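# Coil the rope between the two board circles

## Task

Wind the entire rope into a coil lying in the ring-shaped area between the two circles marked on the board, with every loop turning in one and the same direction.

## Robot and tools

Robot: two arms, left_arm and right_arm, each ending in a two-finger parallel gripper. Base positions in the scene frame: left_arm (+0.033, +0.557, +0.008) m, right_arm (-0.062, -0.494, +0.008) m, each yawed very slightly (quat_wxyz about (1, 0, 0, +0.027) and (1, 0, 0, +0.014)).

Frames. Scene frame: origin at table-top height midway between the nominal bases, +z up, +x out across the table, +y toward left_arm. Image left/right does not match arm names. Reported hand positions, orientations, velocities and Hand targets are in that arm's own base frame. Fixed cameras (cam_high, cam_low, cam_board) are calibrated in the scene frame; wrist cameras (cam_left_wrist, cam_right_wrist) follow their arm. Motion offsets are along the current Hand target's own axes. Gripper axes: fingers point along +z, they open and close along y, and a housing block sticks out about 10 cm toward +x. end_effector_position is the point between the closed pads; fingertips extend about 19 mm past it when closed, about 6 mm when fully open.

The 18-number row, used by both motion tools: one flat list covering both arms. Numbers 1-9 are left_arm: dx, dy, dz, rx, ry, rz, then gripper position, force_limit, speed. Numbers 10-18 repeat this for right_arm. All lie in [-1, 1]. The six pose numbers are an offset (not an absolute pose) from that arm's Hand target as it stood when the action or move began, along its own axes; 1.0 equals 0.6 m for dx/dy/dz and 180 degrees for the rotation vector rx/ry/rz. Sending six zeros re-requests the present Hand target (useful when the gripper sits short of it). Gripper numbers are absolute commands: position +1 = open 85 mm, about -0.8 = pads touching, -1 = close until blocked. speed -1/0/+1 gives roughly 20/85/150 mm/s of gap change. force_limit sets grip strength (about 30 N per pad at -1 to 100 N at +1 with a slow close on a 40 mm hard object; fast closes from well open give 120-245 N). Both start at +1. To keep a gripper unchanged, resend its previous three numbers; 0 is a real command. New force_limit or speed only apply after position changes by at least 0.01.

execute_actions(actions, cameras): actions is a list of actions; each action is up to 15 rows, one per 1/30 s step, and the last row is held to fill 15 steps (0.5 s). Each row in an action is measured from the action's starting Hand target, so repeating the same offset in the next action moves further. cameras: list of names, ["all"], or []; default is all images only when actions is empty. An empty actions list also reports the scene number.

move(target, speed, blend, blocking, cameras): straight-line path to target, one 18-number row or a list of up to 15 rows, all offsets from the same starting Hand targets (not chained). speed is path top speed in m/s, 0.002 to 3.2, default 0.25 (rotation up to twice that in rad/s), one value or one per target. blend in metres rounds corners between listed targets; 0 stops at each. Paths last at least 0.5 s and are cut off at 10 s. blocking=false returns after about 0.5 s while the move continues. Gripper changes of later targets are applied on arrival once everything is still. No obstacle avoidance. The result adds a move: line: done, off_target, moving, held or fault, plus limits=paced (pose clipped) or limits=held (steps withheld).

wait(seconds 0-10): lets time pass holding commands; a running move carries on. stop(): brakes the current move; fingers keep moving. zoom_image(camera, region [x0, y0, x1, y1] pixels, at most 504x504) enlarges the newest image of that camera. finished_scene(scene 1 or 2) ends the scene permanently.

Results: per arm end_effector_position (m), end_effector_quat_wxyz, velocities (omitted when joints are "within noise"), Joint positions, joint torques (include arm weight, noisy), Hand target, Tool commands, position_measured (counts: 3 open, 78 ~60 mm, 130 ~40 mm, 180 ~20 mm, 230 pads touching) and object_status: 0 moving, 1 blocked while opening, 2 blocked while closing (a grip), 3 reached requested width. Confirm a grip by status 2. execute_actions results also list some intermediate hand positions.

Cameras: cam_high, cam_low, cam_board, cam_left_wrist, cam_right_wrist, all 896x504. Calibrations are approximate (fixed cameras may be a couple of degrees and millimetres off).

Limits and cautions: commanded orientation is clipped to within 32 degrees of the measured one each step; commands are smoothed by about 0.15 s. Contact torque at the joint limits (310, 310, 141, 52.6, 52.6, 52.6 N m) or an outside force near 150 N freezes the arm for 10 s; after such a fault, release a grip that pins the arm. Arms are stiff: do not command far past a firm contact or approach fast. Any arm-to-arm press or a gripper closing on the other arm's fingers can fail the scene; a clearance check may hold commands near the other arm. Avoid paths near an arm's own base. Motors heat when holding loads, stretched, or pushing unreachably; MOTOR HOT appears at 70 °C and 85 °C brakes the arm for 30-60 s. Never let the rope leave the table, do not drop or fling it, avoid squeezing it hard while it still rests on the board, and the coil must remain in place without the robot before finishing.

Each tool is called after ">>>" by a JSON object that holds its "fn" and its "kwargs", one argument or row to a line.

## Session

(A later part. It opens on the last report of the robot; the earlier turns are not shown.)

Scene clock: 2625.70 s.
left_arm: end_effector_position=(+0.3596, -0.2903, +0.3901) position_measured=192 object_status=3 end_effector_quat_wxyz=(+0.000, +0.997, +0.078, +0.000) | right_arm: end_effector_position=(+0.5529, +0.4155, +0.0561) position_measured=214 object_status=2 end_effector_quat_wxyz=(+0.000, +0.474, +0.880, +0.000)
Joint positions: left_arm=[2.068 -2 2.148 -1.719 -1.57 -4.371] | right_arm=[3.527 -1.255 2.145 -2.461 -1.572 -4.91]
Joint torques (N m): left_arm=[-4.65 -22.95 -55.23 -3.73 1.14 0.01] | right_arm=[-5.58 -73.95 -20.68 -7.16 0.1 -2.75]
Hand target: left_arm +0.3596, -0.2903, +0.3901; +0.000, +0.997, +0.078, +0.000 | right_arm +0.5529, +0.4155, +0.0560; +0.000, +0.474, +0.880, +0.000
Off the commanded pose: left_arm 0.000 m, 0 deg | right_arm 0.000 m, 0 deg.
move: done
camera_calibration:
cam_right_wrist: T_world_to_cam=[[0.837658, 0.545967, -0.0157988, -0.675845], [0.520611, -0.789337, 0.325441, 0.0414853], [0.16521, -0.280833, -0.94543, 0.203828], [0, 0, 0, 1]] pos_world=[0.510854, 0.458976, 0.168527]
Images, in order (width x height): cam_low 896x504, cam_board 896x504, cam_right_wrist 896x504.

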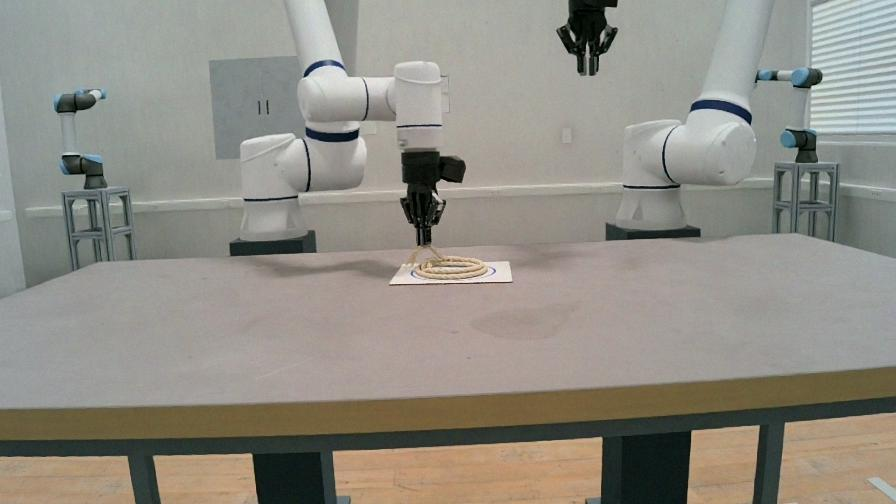

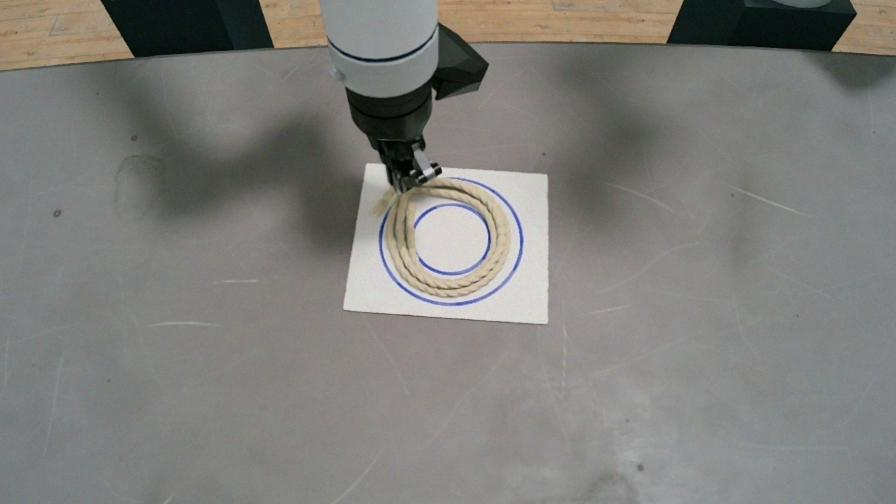

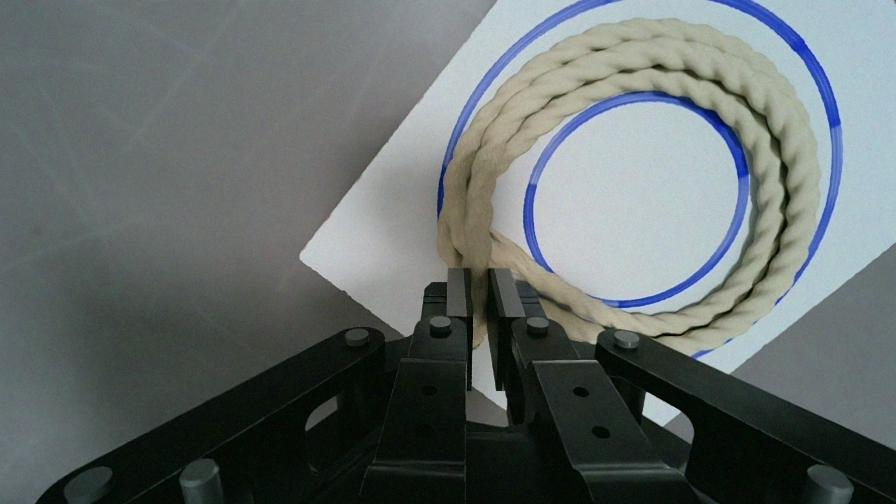

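>>> {"fn": "move", "kwargs": {
  "target": [0, 0, 0, 0, 0, 0, -0.5, -1, -1, -0.0103, 0.0052, 0.0183, 0, 0, -0.2222, -0.97, -0.8, -1],
  "speed": 0.1,
  "cameras": ["cam_board", "cam_right_wrist", "cam_low"]
}}

>>> {"fn": "zoom_image", "kwargs": {
  "camera": "cam_board",
  "region": [339, 130, 569, 325]
}}

>>> {"fn": "zoom_image", "kwargs": {
  "camera": "cam_right_wrist",
  "region": [400, 80, 680, 360]
}}

>>> {"fn": "zoom_image", "kwargs": {
  "camera": "cam_low",
  "region": [370, 180, 540, 300]
}}

Scene clock: 2661.67 s.
left_arm: end_effector_position=(+0.3596, -0.2903, +0.3901) position_measured=192 object_status=3 end_effector_quat_wxyz=(+0.000, +0.997, +0.078, +0.000) | right_arm: end_effector_position=(+0.5589, +0.4120, +0.0451) position_measured=214 object_status=2 end_effector_quat_wxyz=(+0.000, +0.144, +0.990, +0.000)
Joint positions: left_arm=[2.068 -2 2.148 -1.719 -1.57 -4.371] | right_arm=[3.519 -1.235 2.145 -2.481 -1.572 -5.616]
Joint torques (N m): left_arm=[-5.05 -23.55 -54.83 -3.81 1.06 -0.21] | right_arm=[-3.79 -74.07 -38.77 -7.02 2.58 -2.68]
Hand target: left_arm +0.3596, -0.2903, +0.3901; +0.000, +0.997, +0.078, +0.000 | right_arm +0.5589, +0.4120, +0.0451; +0.000, +0.144, +0.990, +0.000
Off the commanded pose: left_arm 0.000 m, 0 deg | right_arm 0.000 m, 0 deg.
move: done
camera_calibration:
cam_right_wrist: T_world_to_cam=[[0.290799, 0.956644, -0.016407, -0.542653], [0.9063, -0.269918, 0.325216, -0.390369], [0.306687, -0.109442, -0.945498, 0.0417524], [0, 0, 0, 1]] pos_world=[0.49879, 0.418328, 0.157528]
Images, in order (width x height): cam_low 896x504, cam_board 896x504, cam_right_wrist 896x504.

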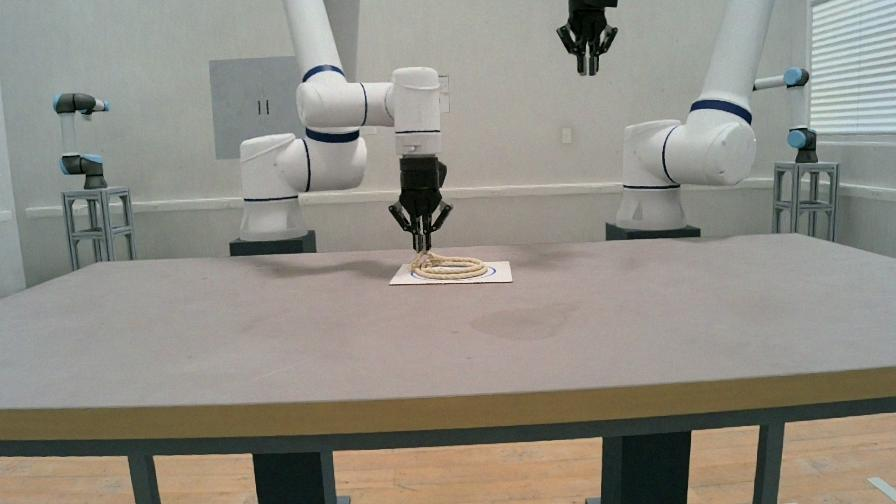

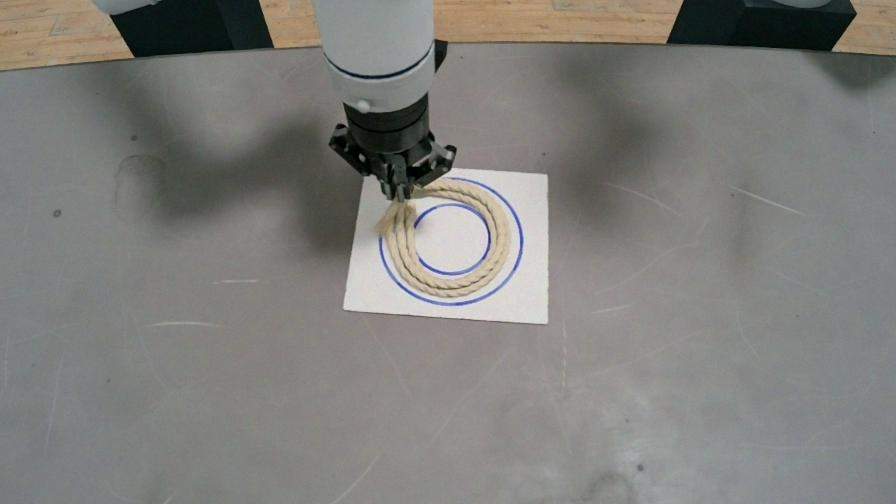

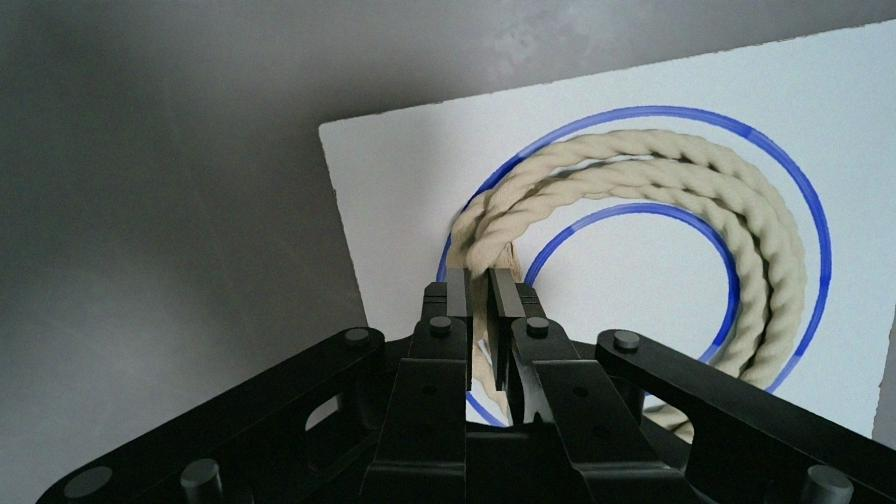

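Scaled by 2.191.

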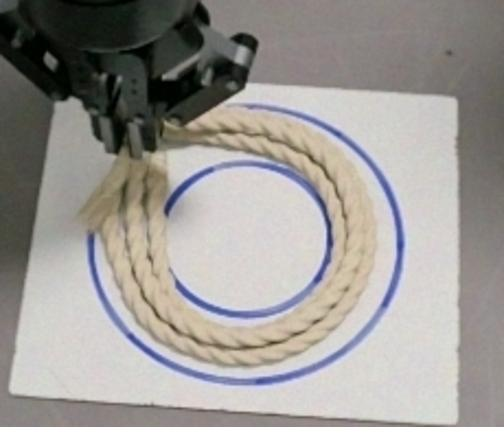

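Scaled by 1.800.

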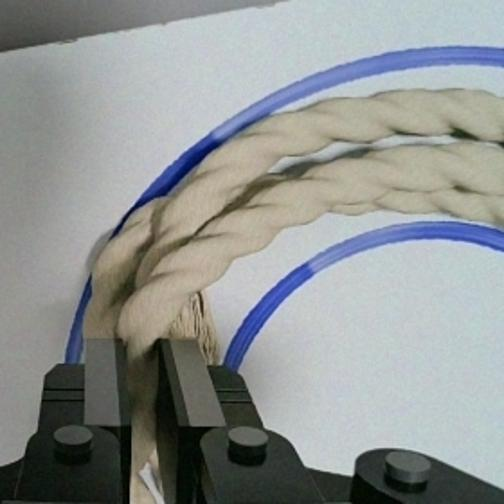

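Scaled by 2.965.

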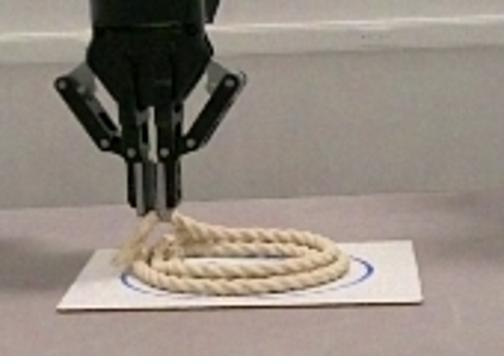

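>>> {"fn": "move", "kwargs": {
  "target": [0, 0, 0, 0, 0, 0, -0.5, -1, -1, -0.0024, 0.0096, 0.0135, 0, 0, -0.0556, -0.97, -0.8, -1],
  "speed": 0.05,
  "cameras": ["cam_board", "cam_right_wrist", "cam_low"]
}}

>>> {"fn": "zoom_image", "kwargs": {
  "camera": "cam_board",
  "region": [339, 130, 569, 325]
}}

>>> {"fn": "zoom_image", "kwargs": {
  "camera": "cam_right_wrist",
  "region": [400, 80, 680, 360]
}}

>>> {"fn": "zoom_image", "kwargs": {
  "camera": "cam_low",
  "region": [370, 180, 540, 300]
}}

Scene clock: 2679.70 s.
left_arm: end_effector_position=(+0.3596, -0.2903, +0.3901) position_measured=192 object_status=3 end_effector_quat_wxyz=(+0.000, +0.997, +0.078, +0.000) | right_arm: end_effector_position=(+0.5619, +0.4171, +0.0370) position_measured=214 object_status=2 end_effector_quat_wxyz=(+0.000, +0.058, +0.998, +0.000)
Joint positions: left_arm=[2.068 -2 2.148 -1.719 -1.57 -4.371] | right_arm=[3.524 -1.216 2.137 -2.493 -1.572 -5.785]
Joint torques (N m): left_arm=[-3.41 -25.23 -54.78 -3.81 1.23 -0.02] | right_arm=[7.5 -77.92 -39.68 -7.23 0.15 -2.47]
Hand target: left_arm +0.3596, -0.2903, +0.3901; +0.000, +0.997, +0.078, +0.000 | right_arm +0.5619, +0.4171, +0.0370; +0.000, +0.058, +0.998, +0.000
Off the commanded pose: left_arm 0.000 m, 0 deg | right_arm 0.000 m, 0 deg.
move: done
camera_calibration:
cam_right_wrist: T_world_to_cam=[[0.120121, 0.992623, -0.0164631, -0.467613], [0.939468, -0.108297, 0.32507, -0.475151], [0.320889, -0.0545143, -0.945546, 0.00282179], [0, 0, 0, 1]] pos_world=[0.501654, 0.412859, 0.149427]
Images, in order (width x height): cam_low 896x504, cam_board 896x504, cam_right_wrist 896x504.

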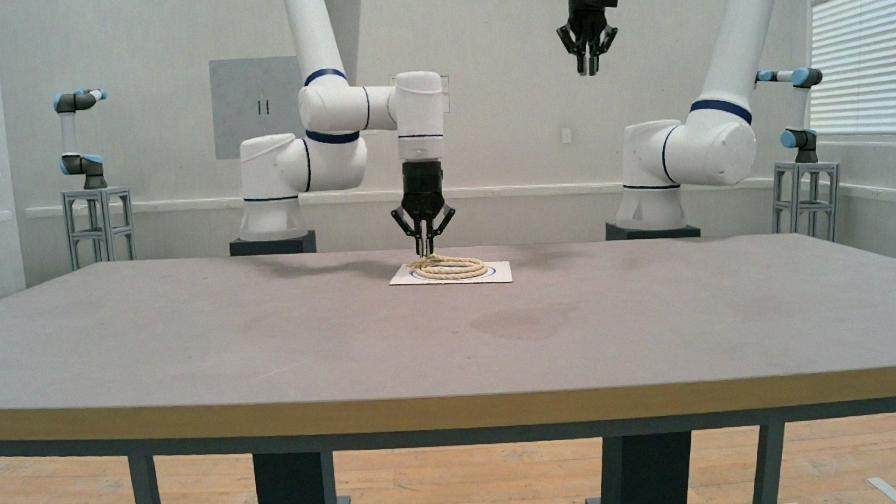

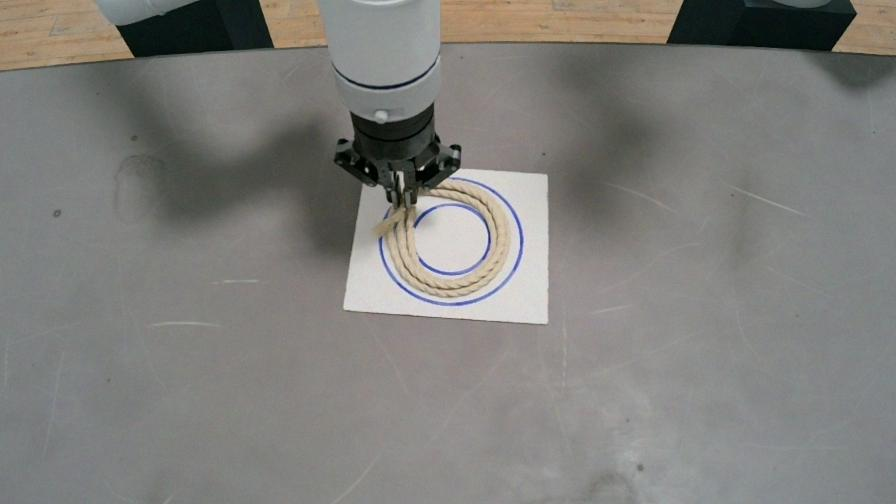

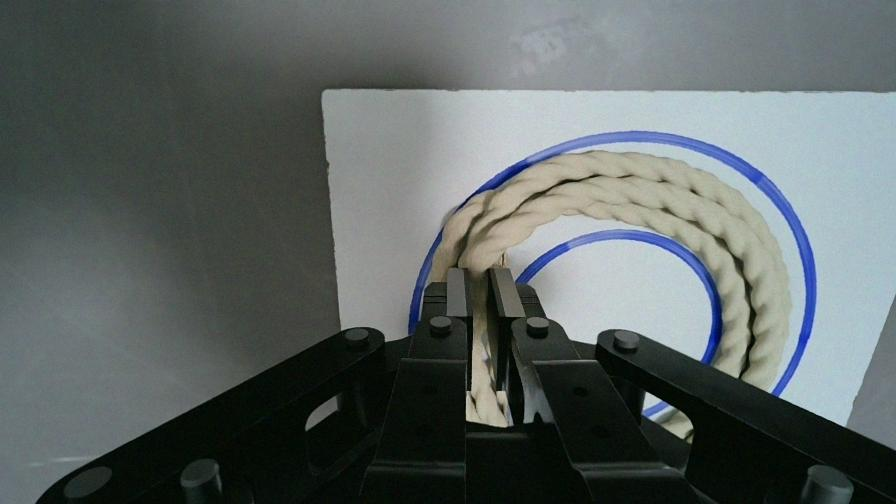

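Scaled by 2.191.

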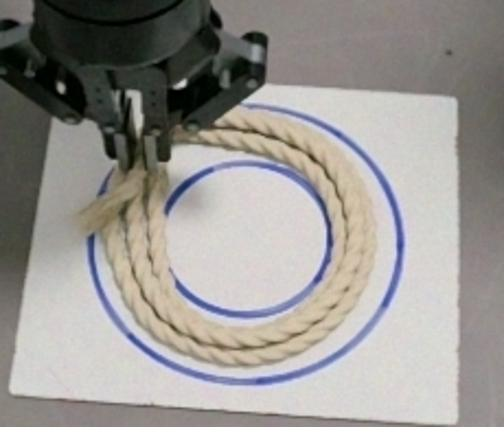

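Scaled by 1.800.

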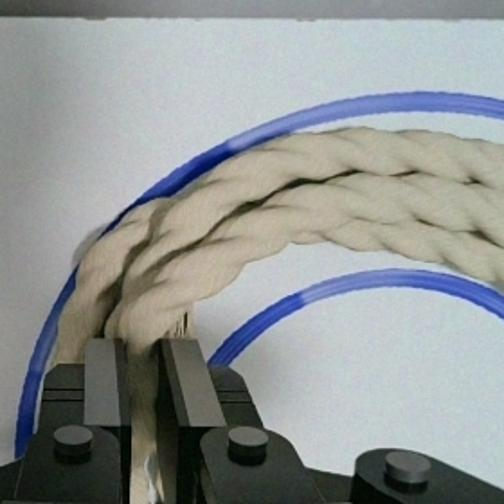

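Scaled by 2.965.

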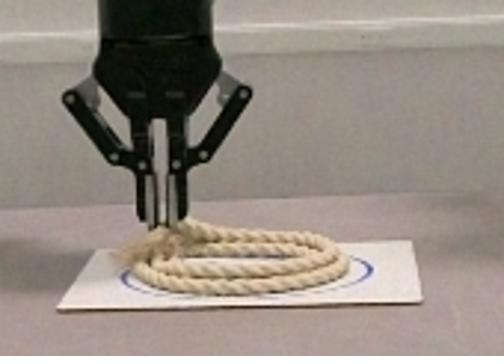

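>>> {"fn": "execute_actions", "kwargs": {
  "actions": [
    [[0,0,0,0,0,0,-0.5,-1,-1,0,0,0,0,0,0,-0.4,-1,-1]],
    [[0,0,0,0,0,0,-0.5,-1,-1,0,0,0,0,0,0,-0.4,-1,-1]],
    [[0,0,0,0,0,0,-0.5,-1,-1,0,0,0,0,0,0,-0.4,-1,-1]]
  ],
  "cameras": ["cam_board", "cam_right_wrist", "cam_low"]
}}

>>> {"fn": "zoom_image", "kwargs": {
  "camera": "cam_board",
  "region": [339, 130, 569, 325]
}}

>>> {"fn": "zoom_image", "kwargs": {
  "camera": "cam_right_wrist",
  "region": [400, 80, 680, 360]
}}

>>> {"fn": "zoom_image", "kwargs": {
  "camera": "cam_low",
  "region": [370, 180, 540, 300]
}}

Scene clock: 2697.63 s.
left_arm: end_effector_position=(+0.3596, -0.2903, +0.3901) position_measured=192 object_status=3 end_effector_quat_wxyz=(+0.000, +0.997, +0.078, +0.000) | right_arm: end_effector_position=(+0.5619, +0.4171, +0.0370) position_measured=179 object_status=3 end_effector_quat_wxyz=(+0.000, +0.058, +0.998, +0.000)
Joint positions: left_arm=[2.068 -2 2.148 -1.719 -1.57 -4.371] | right_arm=[3.524 -1.216 2.137 -2.493 -1.572 -5.786]
Joint torques (N m): left_arm=[-5.69 -23.9 -54.91 -3.92 1.06 -0.05] | right_arm=[10.29 -78.34 -39.69 -7.26 3.09 -2.53]
Hand target: left_arm +0.3596, -0.2903, +0.3901; +0.000, +0.997, +0.078, +0.000 | right_arm +0.5619, +0.4171, +0.0370; +0.000, +0.058, +0.998, +0.000
Off the commanded pose: left_arm 0.000 m, 0 deg | right_arm 0.000 m, 0 deg.
Step readings (end_effector_position of left_arm | right_arm):
0: (+0.3596, -0.2903, +0.3901) | (+0.5619, +0.4171, +0.0370)
1: (+0.3596, -0.2903, +0.3901) | (+0.5619, +0.4171, +0.0370)
2: (+0.3596, -0.2903, +0.3901) | (+0.5619, +0.4171, +0.0370)
4: (+0.3596, -0.2903, +0.3901) | (+0.5619, +0.4171, +0.0370)
8: (+0.3596, -0.2903, +0.3901) | (+0.5619, +0.4171, +0.0370)
15: (+0.3596, -0.2903, +0.3901) | (+0.5619, +0.4171, +0.0370)
16: (+0.3596, -0.2903, +0.3901) | (+0.5619, +0.4171, +0.0370)
17: (+0.3596, -0.2903, +0.3901) | (+0.5619, +0.4171, +0.0370)
19: (+0.3596, -0.2903, +0.3901) | (+0.5619, +0.4171, +0.0370)
23: (+0.3596, -0.2903, +0.3901) | (+0.5619, +0.4171, +0.0370)
30: (+0.3596, -0.2903, +0.3901) | (+0.5619, +0.4171, +0.0370)
31: (+0.3596, -0.2903, +0.3901) | (+0.5619, +0.4171, +0.0370)
32: (+0.3596, -0.2903, +0.3901) | (+0.5619, +0.4171, +0.0370)
34: (+0.3596, -0.2903, +0.3901) | (+0.5619, +0.4171, +0.0370)
38: (+0.3596, -0.2903, +0.3901) | (+0.5619, +0.4171, +0.0370)
45: (+0.3596, -0.2903, +0.3901) | (+0.5619, +0.4171, +0.0370)
camera_calibration:
cam_right_wrist: T_world_to_cam=[[0.119902, 0.99265, -0.0164343, -0.467519], [0.939495, -0.1081, 0.325059, -0.475245], [0.320893, -0.0544151, -0.945551, 0.00277957], [0, 0, 0, 1]] pos_world=[0.501655, 0.41286, 0.149427]
Images, in order (width x height): cam_low 896x504, cam_board 896x504, cam_right_wrist 896x504.

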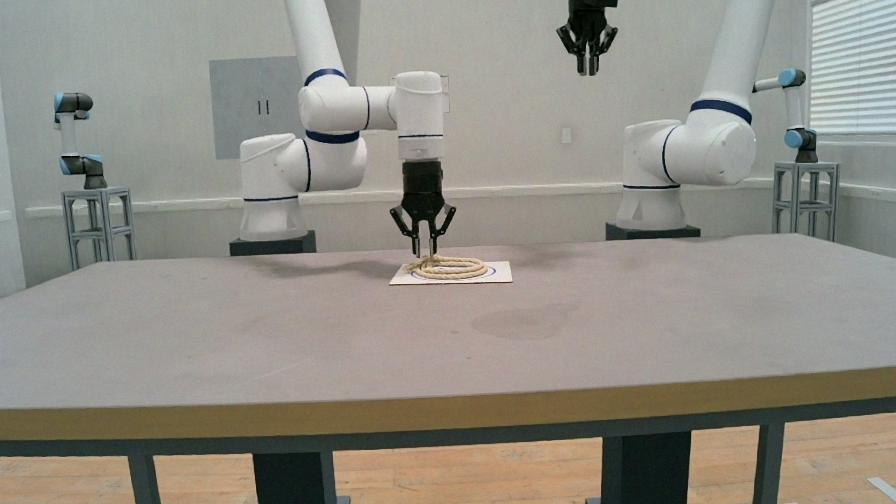

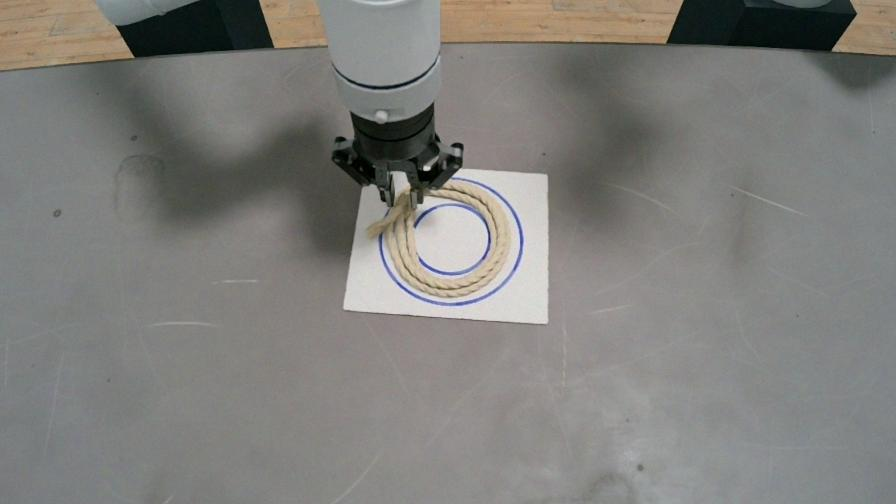

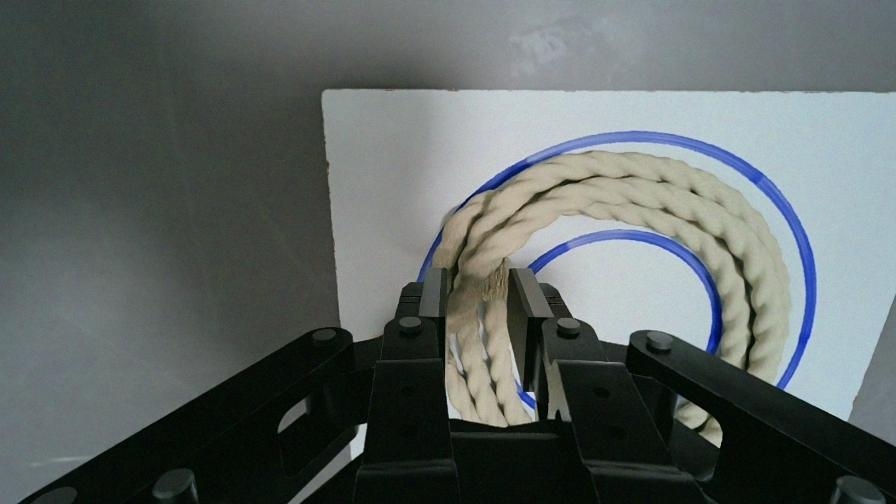

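Scaled by 2.191.

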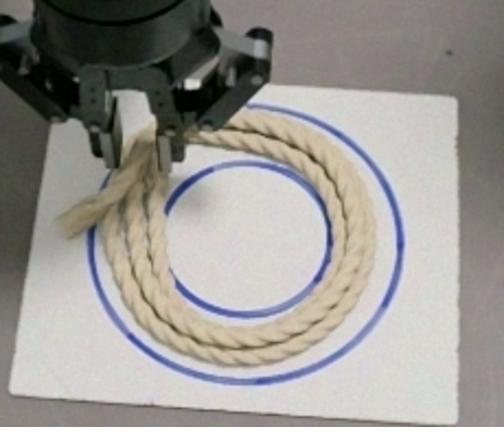

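Scaled by 1.800.

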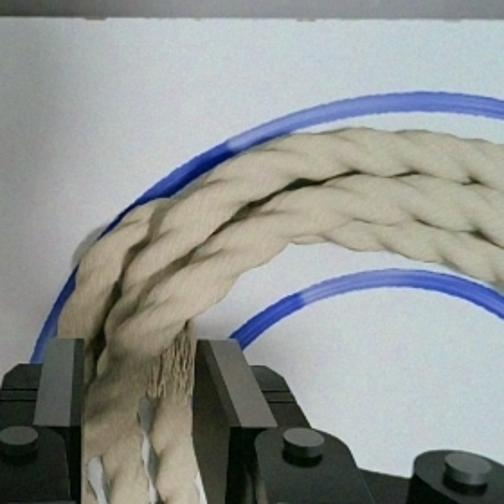

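Scaled by 2.965.

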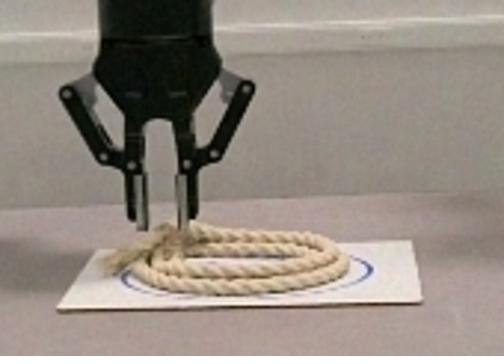

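>>> {"fn": "move", "kwargs": {
  "target": [0, 0, 0, 0, 0, 0, -0.5, -1, -1, 0, 0, -0.15, 0, 0, 0, -0.4, -1, -1],
  "speed": 0.04,
  "cameras": ["cam_board", "cam_right_wrist", "cam_low"]
}}

>>> {"fn": "zoom_image", "kwargs": {
  "camera": "cam_board",
  "region": [339, 130, 569, 325]
}}

>>> {"fn": "zoom_image", "kwargs": {
  "camera": "cam_right_wrist",
  "region": [400, 80, 680, 360]
}}

Scene clock: 2708.47 s.
left_arm: end_effector_position=(+0.3596, -0.2903, +0.3901) position_measured=192 object_status=3 end_effector_quat_wxyz=(+0.000, +0.997, +0.078, +0.000) | right_arm: end_effector_position=(+0.5619, +0.4172, +0.1268) position_measured=179 object_status=3 end_effector_quat_wxyz=(+0.000, +0.057, +0.998, +0.000)
Joint positions: left_arm=[2.068 -2 2.148 -1.719 -1.57 -4.371] | right_arm=[3.524 -1.342 2.088 -2.317 -1.572 -5.786]
Joint torques (N m): left_arm=[-4.43 -22.65 -55.45 -4.18 1.17 0.07] | right_arm=[9.68 -120.87 -44.12 -2.03 3.01 2.37]
Hand target: left_arm +0.3596, -0.2903, +0.3901; +0.000, +0.997, +0.078, +0.000 | right_arm +0.5619, +0.4172, +0.1270; +0.000, +0.058, +0.998, +0.000
Off the commanded pose: left_arm 0.000 m, 0 deg | right_arm 0.000 m, 0 deg.
move: done
camera_calibration:
cam_right_wrist: T_world_to_cam=[[0.119902, 0.99265, -0.0164343, -0.466141], [0.939495, -0.1081, 0.325059, -0.504457], [0.320893, -0.0544151, -0.945551, 0.0877901], [0, 0, 0, 1]] pos_world=[0.501655, 0.41296, 0.239327]
Images, in order (width x height): cam_low 896x504, cam_board 896x504, cam_right_wrist 896x504.

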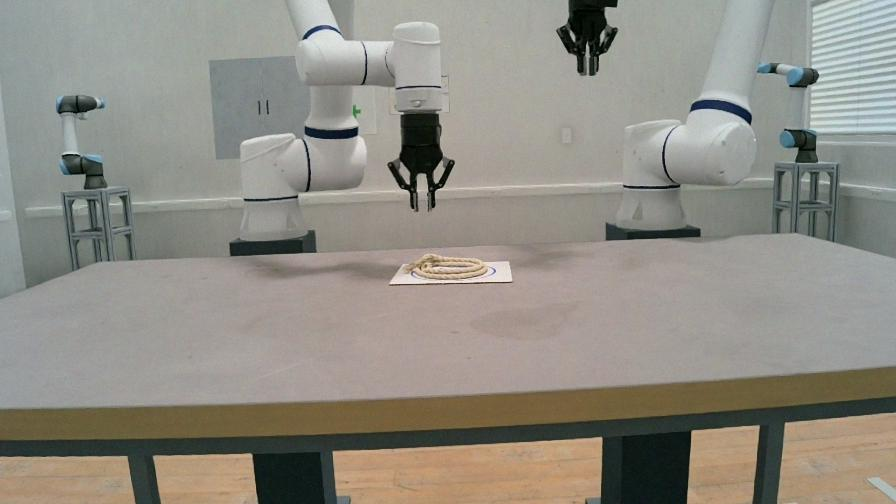

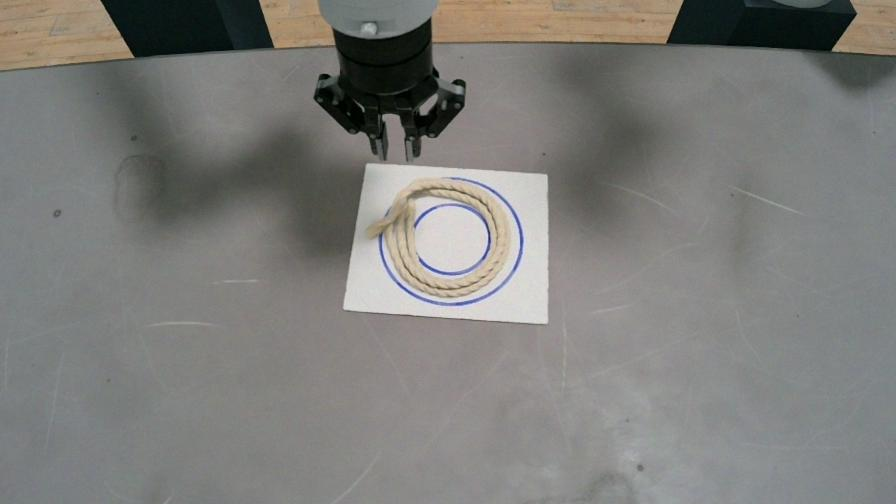

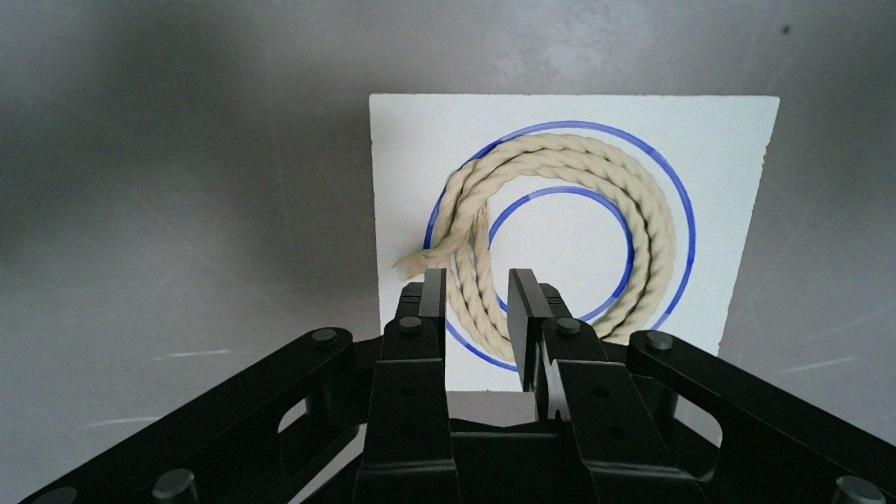

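Scaled by 2.191.

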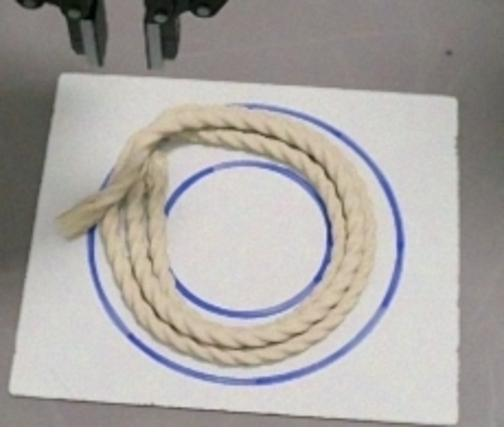

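Scaled by 1.800.

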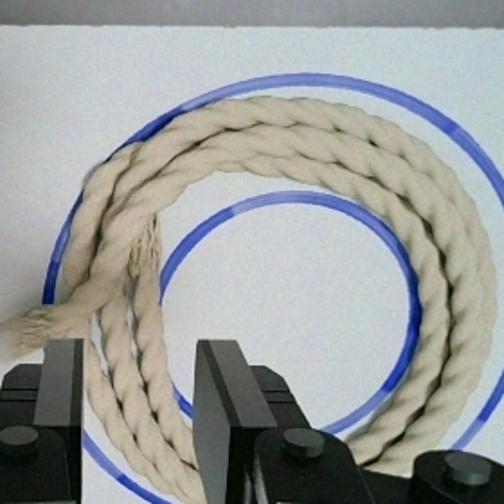

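>>> {"fn": "move", "kwargs": {
  "target": [
    [0, 0, 0, 0, 0, 0, -0.5, -1, -1, 0, 0, -0.35, 0, 0, 0.05, -0.4, -1, -1],
    [0, 0, 0, 0, 0, 0, -0.5, -1, -1, 0.2843, -0.4711, -0.872, 0, 0, 0.4722, -0.4, -1, -1]
  ],
  "speed": 0.2,
  "blend": 0.05,
  "cameras": ["cam_board"]
}}

>>> {"fn": "zoom_image", "kwargs": {
  "camera": "cam_board",
  "region": [373, 165, 528, 310]
}}

Scene clock: 2742.37 s.
left_arm: end_effector_position=(+0.3596, -0.2903, +0.3901) position_measured=192 object_status=3 end_effector_quat_wxyz=(+0.000, +0.997, +0.078, +0.000) | right_arm: end_effector_position=(+0.3598, +0.1564, +0.6502) position_measured=179 object_status=3 end_effector_quat_wxyz=(+0.000, +0.717, +0.697, +0.000)
Joint positions: left_arm=[2.068 -2 2.148 -1.719 -1.57 -4.371] | right_arm=[3.083 -2.086 1.729 -1.214 -1.572 -4.744]
Joint torques (N m): left_arm=[-5.15 -23.47 -54.52 -4.02 0.91 0.07] | right_arm=[-3.84 -28.77 -53.82 -1.5 3.16 4.1]
Hand target: left_arm +0.3596, -0.2903, +0.3901; +0.000, +0.997, +0.078, +0.000 | right_arm +0.3598, +0.1564, +0.6503; +0.000, +0.717, +0.697, +0.000
Off the commanded pose: left_arm 0.000 m, 0 deg | right_arm 0.000 m, 0 deg.
move: done
Images, in order (width x height): cam_board 896x504.

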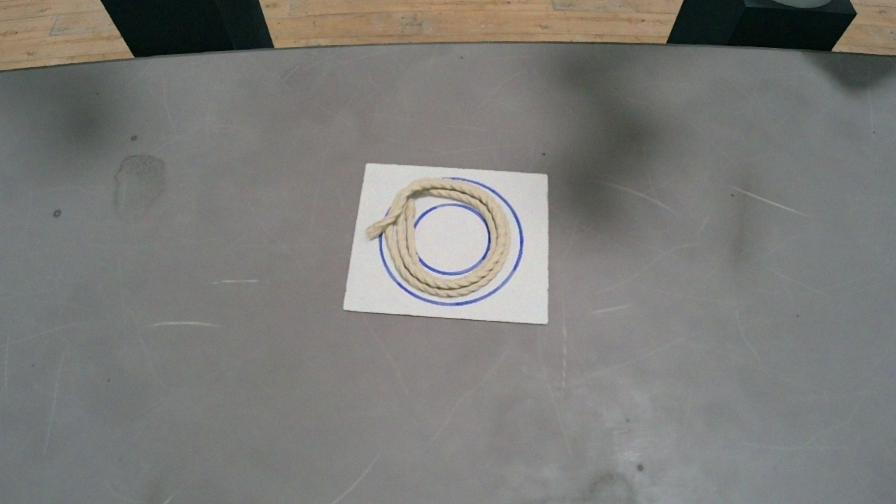

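Scaled by 3.252.

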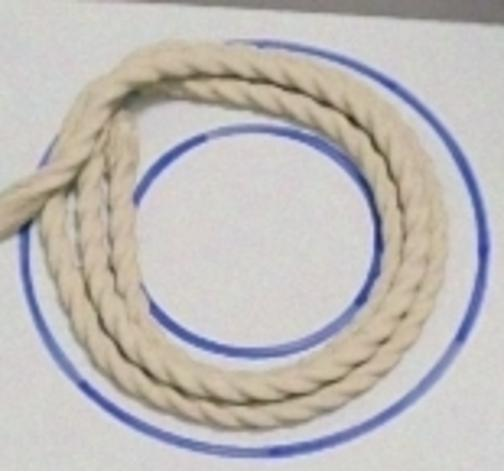

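>>> {"fn": "move", "kwargs": {
  "target": [0.0414, 0.7265, 0.45, 0, 0, 0.0944, -1, -1, -1, 0, 0, 0, 0, 0, 0, -0.4, -1, -1],
  "speed": 0.15,
  "cameras": ["cam_board", "cam_left_wrist"]
}}

Scene clock: 2773.80 s.
left_arm: end_effector_position=(+0.4520, -0.7167, +0.1200) position_measured=230 object_status=3 end_effector_quat_wxyz=(+0.000, +0.998, -0.070, +0.000) | right_arm: end_effector_position=(+0.3598, +0.1564, +0.6503) position_measured=179 object_status=3 end_effector_quat_wxyz=(+0.000, +0.717, +0.697, +0.000)
Joint positions: left_arm=[1.922 -1.132 1.797 -2.235 -1.57 -4.22] | right_arm=[3.083 -2.086 1.729 -1.214 -1.572 -4.744]
Joint torques (N m): left_arm=[-9.15 -63.12 -46.47 -10.58 -0.87 2.13] | right_arm=[-6.72 -30.11 -53.59 -2.19 2.82 3.47]
Hand target: left_arm +0.4521, -0.7168, +0.1199; +0.000, +0.998, -0.070, +0.000 | right_arm +0.3598, +0.1564, +0.6503; +0.000, +0.717, +0.697, +0.000
Off the commanded pose: left_arm 0.000 m, 0 deg | right_arm 0.000 m, 0 deg.
move: done
camera_calibration:
cam_left_wrist: T_world_to_cam=[[-0.138625, -0.990213, -0.0161823, -0.637101], [-0.920958, 0.122886, 0.369778, 0.477873], [-0.36417, 0.0661636, -0.928979, 0.454481], [0, 0, 0, 1]] pos_world=[0.517291, -0.71966, 0.235187]
Images, in order (width x height): cam_board 896x504, cam_left_wrist 896x504.

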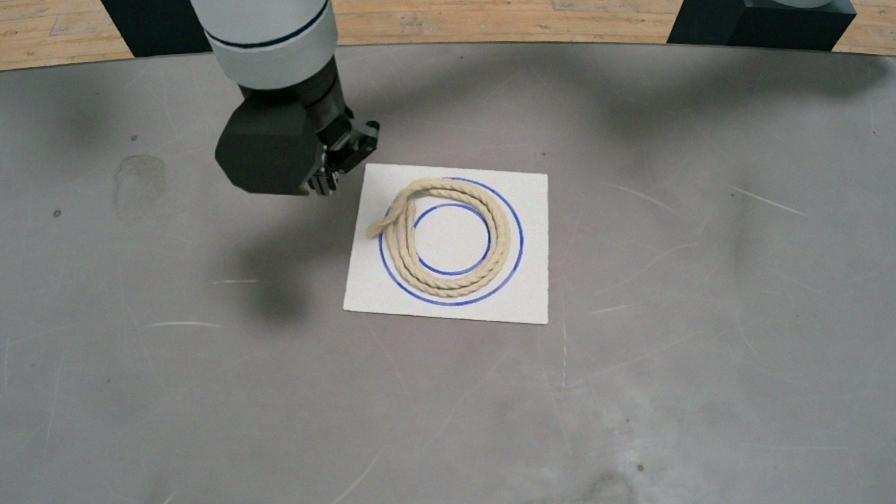

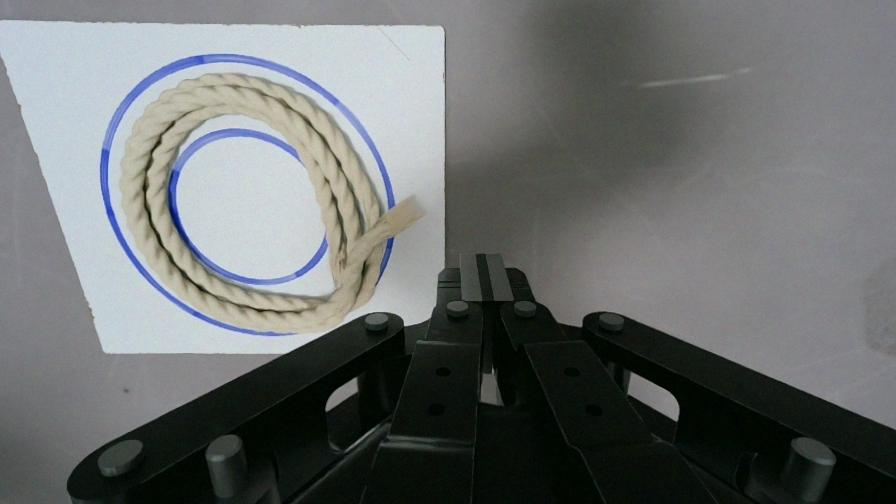

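>>> {"fn": "move", "kwargs": {
  "target": [
    [-0.0579, -0.0443, 0.09, 0, 0, 0, -1, -1, -1, 0, 0, 0, 0, 0, 0, -0.4, -1, -1],
    [-0.0579, -0.0443, 0.1633, 0, 0, 0, -1, -1, -1, 0, 0, 0, 0, 0, 0, -0.4, -1, -1]
  ],
  "speed": [0.1, 0.04],
  "cameras": ["cam_board", "cam_left_wrist"]
}}

>>> {"fn": "zoom_image", "kwargs": {
  "camera": "cam_board",
  "region": [339, 130, 569, 325]
}}

Scene clock: 2814.50 s.
left_arm: end_effector_position=(+0.4214, -0.6856, +0.0221) position_measured=230 object_status=3 end_effector_quat_wxyz=(+0.000, +0.998, -0.070, +0.000) | right_arm: end_effector_position=(+0.3598, +0.1564, +0.6503) position_measured=179 object_status=3 end_effector_quat_wxyz=(+0.000, +0.717, +0.697, +0.000)
Joint positions: left_arm=[1.899 -1.071 1.932 -2.431 -1.57 -4.243] | right_arm=[3.083 -2.086 1.729 -1.214 -1.572 -4.744]
Joint torques (N m): left_arm=[-0.42 -62.05 -28 -10.6 1.07 0.76] | right_arm=[-8.89 -29.4 -54.08 -2.12 2.55 2.2]
Hand target: left_arm +0.4215, -0.6856, +0.0219; +0.000, +0.998, -0.070, +0.000 | right_arm +0.3598, +0.1564, +0.6503; +0.000, +0.717, +0.697, +0.000
Off the commanded pose: left_arm 0.000 m, 0 deg | right_arm 0.000 m, 0 deg.
move: done
camera_calibration:
cam_left_wrist: T_world_to_cam=[[-0.138626, -0.990213, -0.016182, -0.612131], [-0.920958, 0.122887, 0.369778, 0.482071], [-0.36417, 0.0661636, -0.928979, 0.350333], [0, 0, 0, 1]] pos_world=[0.486691, -0.68856, 0.137287]
Images, in order (width x height): cam_board 896x504, cam_left_wrist 896x504.

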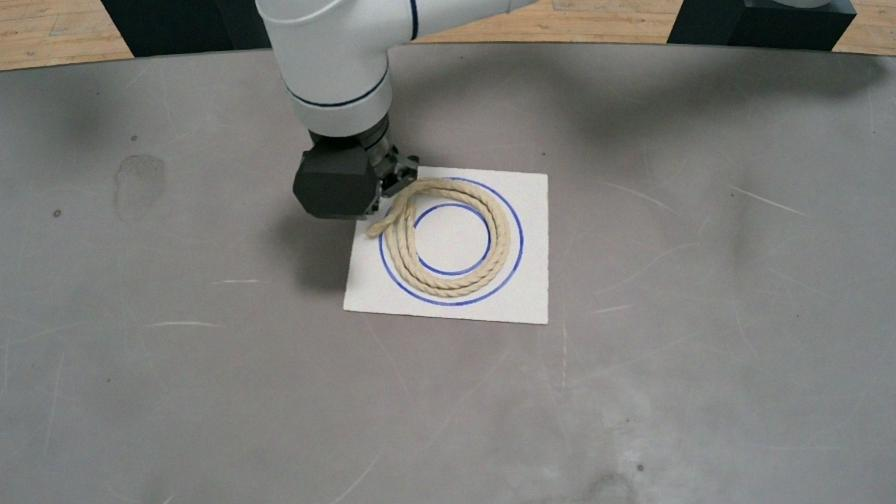

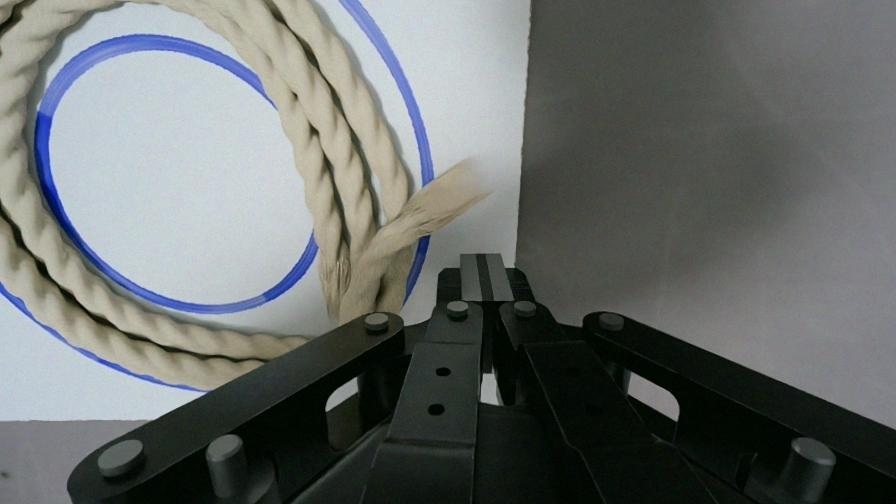

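Scaled by 2.191.

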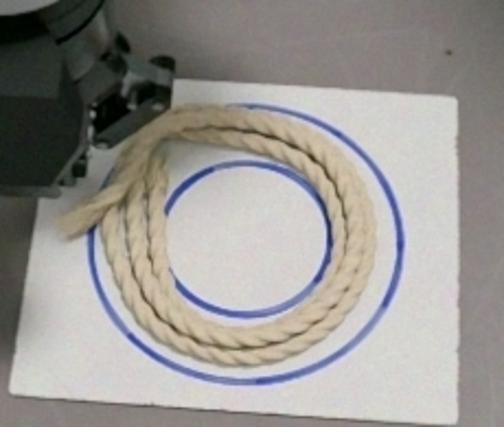

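>>> {"fn": "execute_actions", "kwargs": {
  "actions": [],
  "cameras": ["cam_board","cam_left_wrist"]
}}

>>> {"fn": "zoom_image", "kwargs": {
  "camera": "cam_board",
  "region": [373, 165, 528, 310]
}}

Scene clock: 2837.60 s.
left_arm: end_effector_position=(+0.4215, -0.6856, +0.0219) position_measured=230 object_status=3 end_effector_quat_wxyz=(+0.000, +0.998, -0.070, +0.000) | right_arm: end_effector_position=(+0.3598, +0.1564, +0.6503) position_measured=179 object_status=3 end_effector_quat_wxyz=(+0.000, +0.717, +0.697, +0.000)
Joint positions: left_arm=[1.899 -1.071 1.932 -2.431 -1.57 -4.243] | right_arm=[3.083 -2.086 1.729 -1.214 -1.572 -4.744]
Joint velocities: within noise
Joint torques (N m): left_arm=[6.11 -62.29 -27.71 -10.32 0.97 1.29] | right_arm=[-4.25 -31.05 -53.35 -1.72 2.78 1.69]
Hand target: left_arm +0.4215, -0.6856, +0.0219; +0.000, +0.998, -0.070, +0.000 | right_arm +0.3598, +0.1564, +0.6503; +0.000, +0.717, +0.697, +0.000
Tool commands: left_gripper/position=-1.0 left_gripper/force_limit=-1.0 left_gripper/speed=-1.0 right_gripper/position=-0.4 right_gripper/force_limit=-1.0 right_gripper/speed=-1.0
Off the commanded pose: left_arm 0.000 m, 0 deg | right_arm 0.000 m, 0 deg.
camera_calibration:
cam_left_wrist: T_world_to_cam=[[-0.138626, -0.990213, -0.016182, -0.612034], [-0.920958, 0.122887, 0.369778, 0.482096], [-0.36417, 0.0661636, -0.928979, 0.350233], [0, 0, 0, 1]] pos_world=[0.486691, -0.68846, 0.137187]
Images, in order (width x height): cam_board 896x504, cam_left_wrist 896x504.

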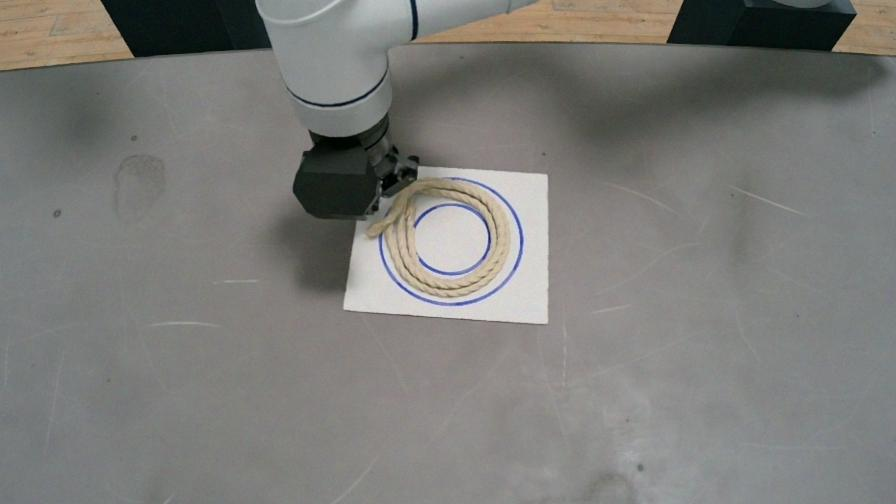

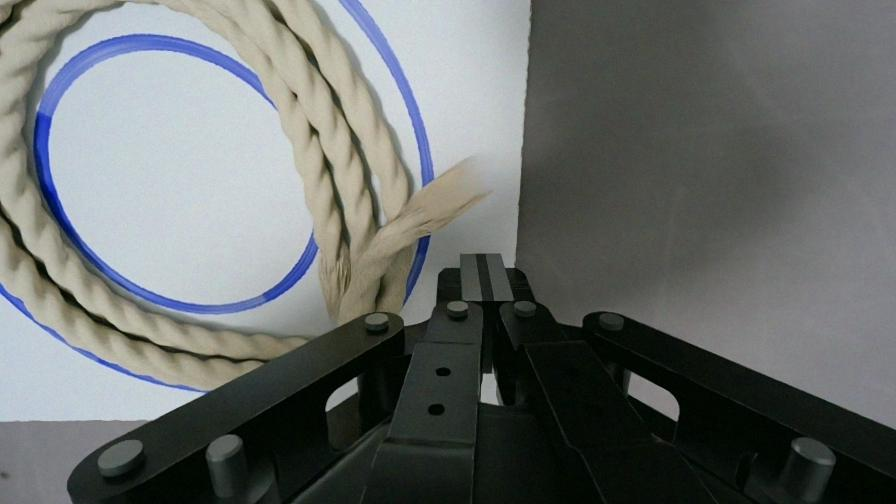

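Scaled by 3.252.

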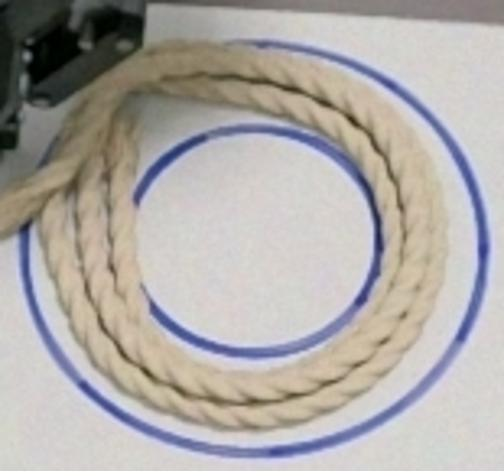

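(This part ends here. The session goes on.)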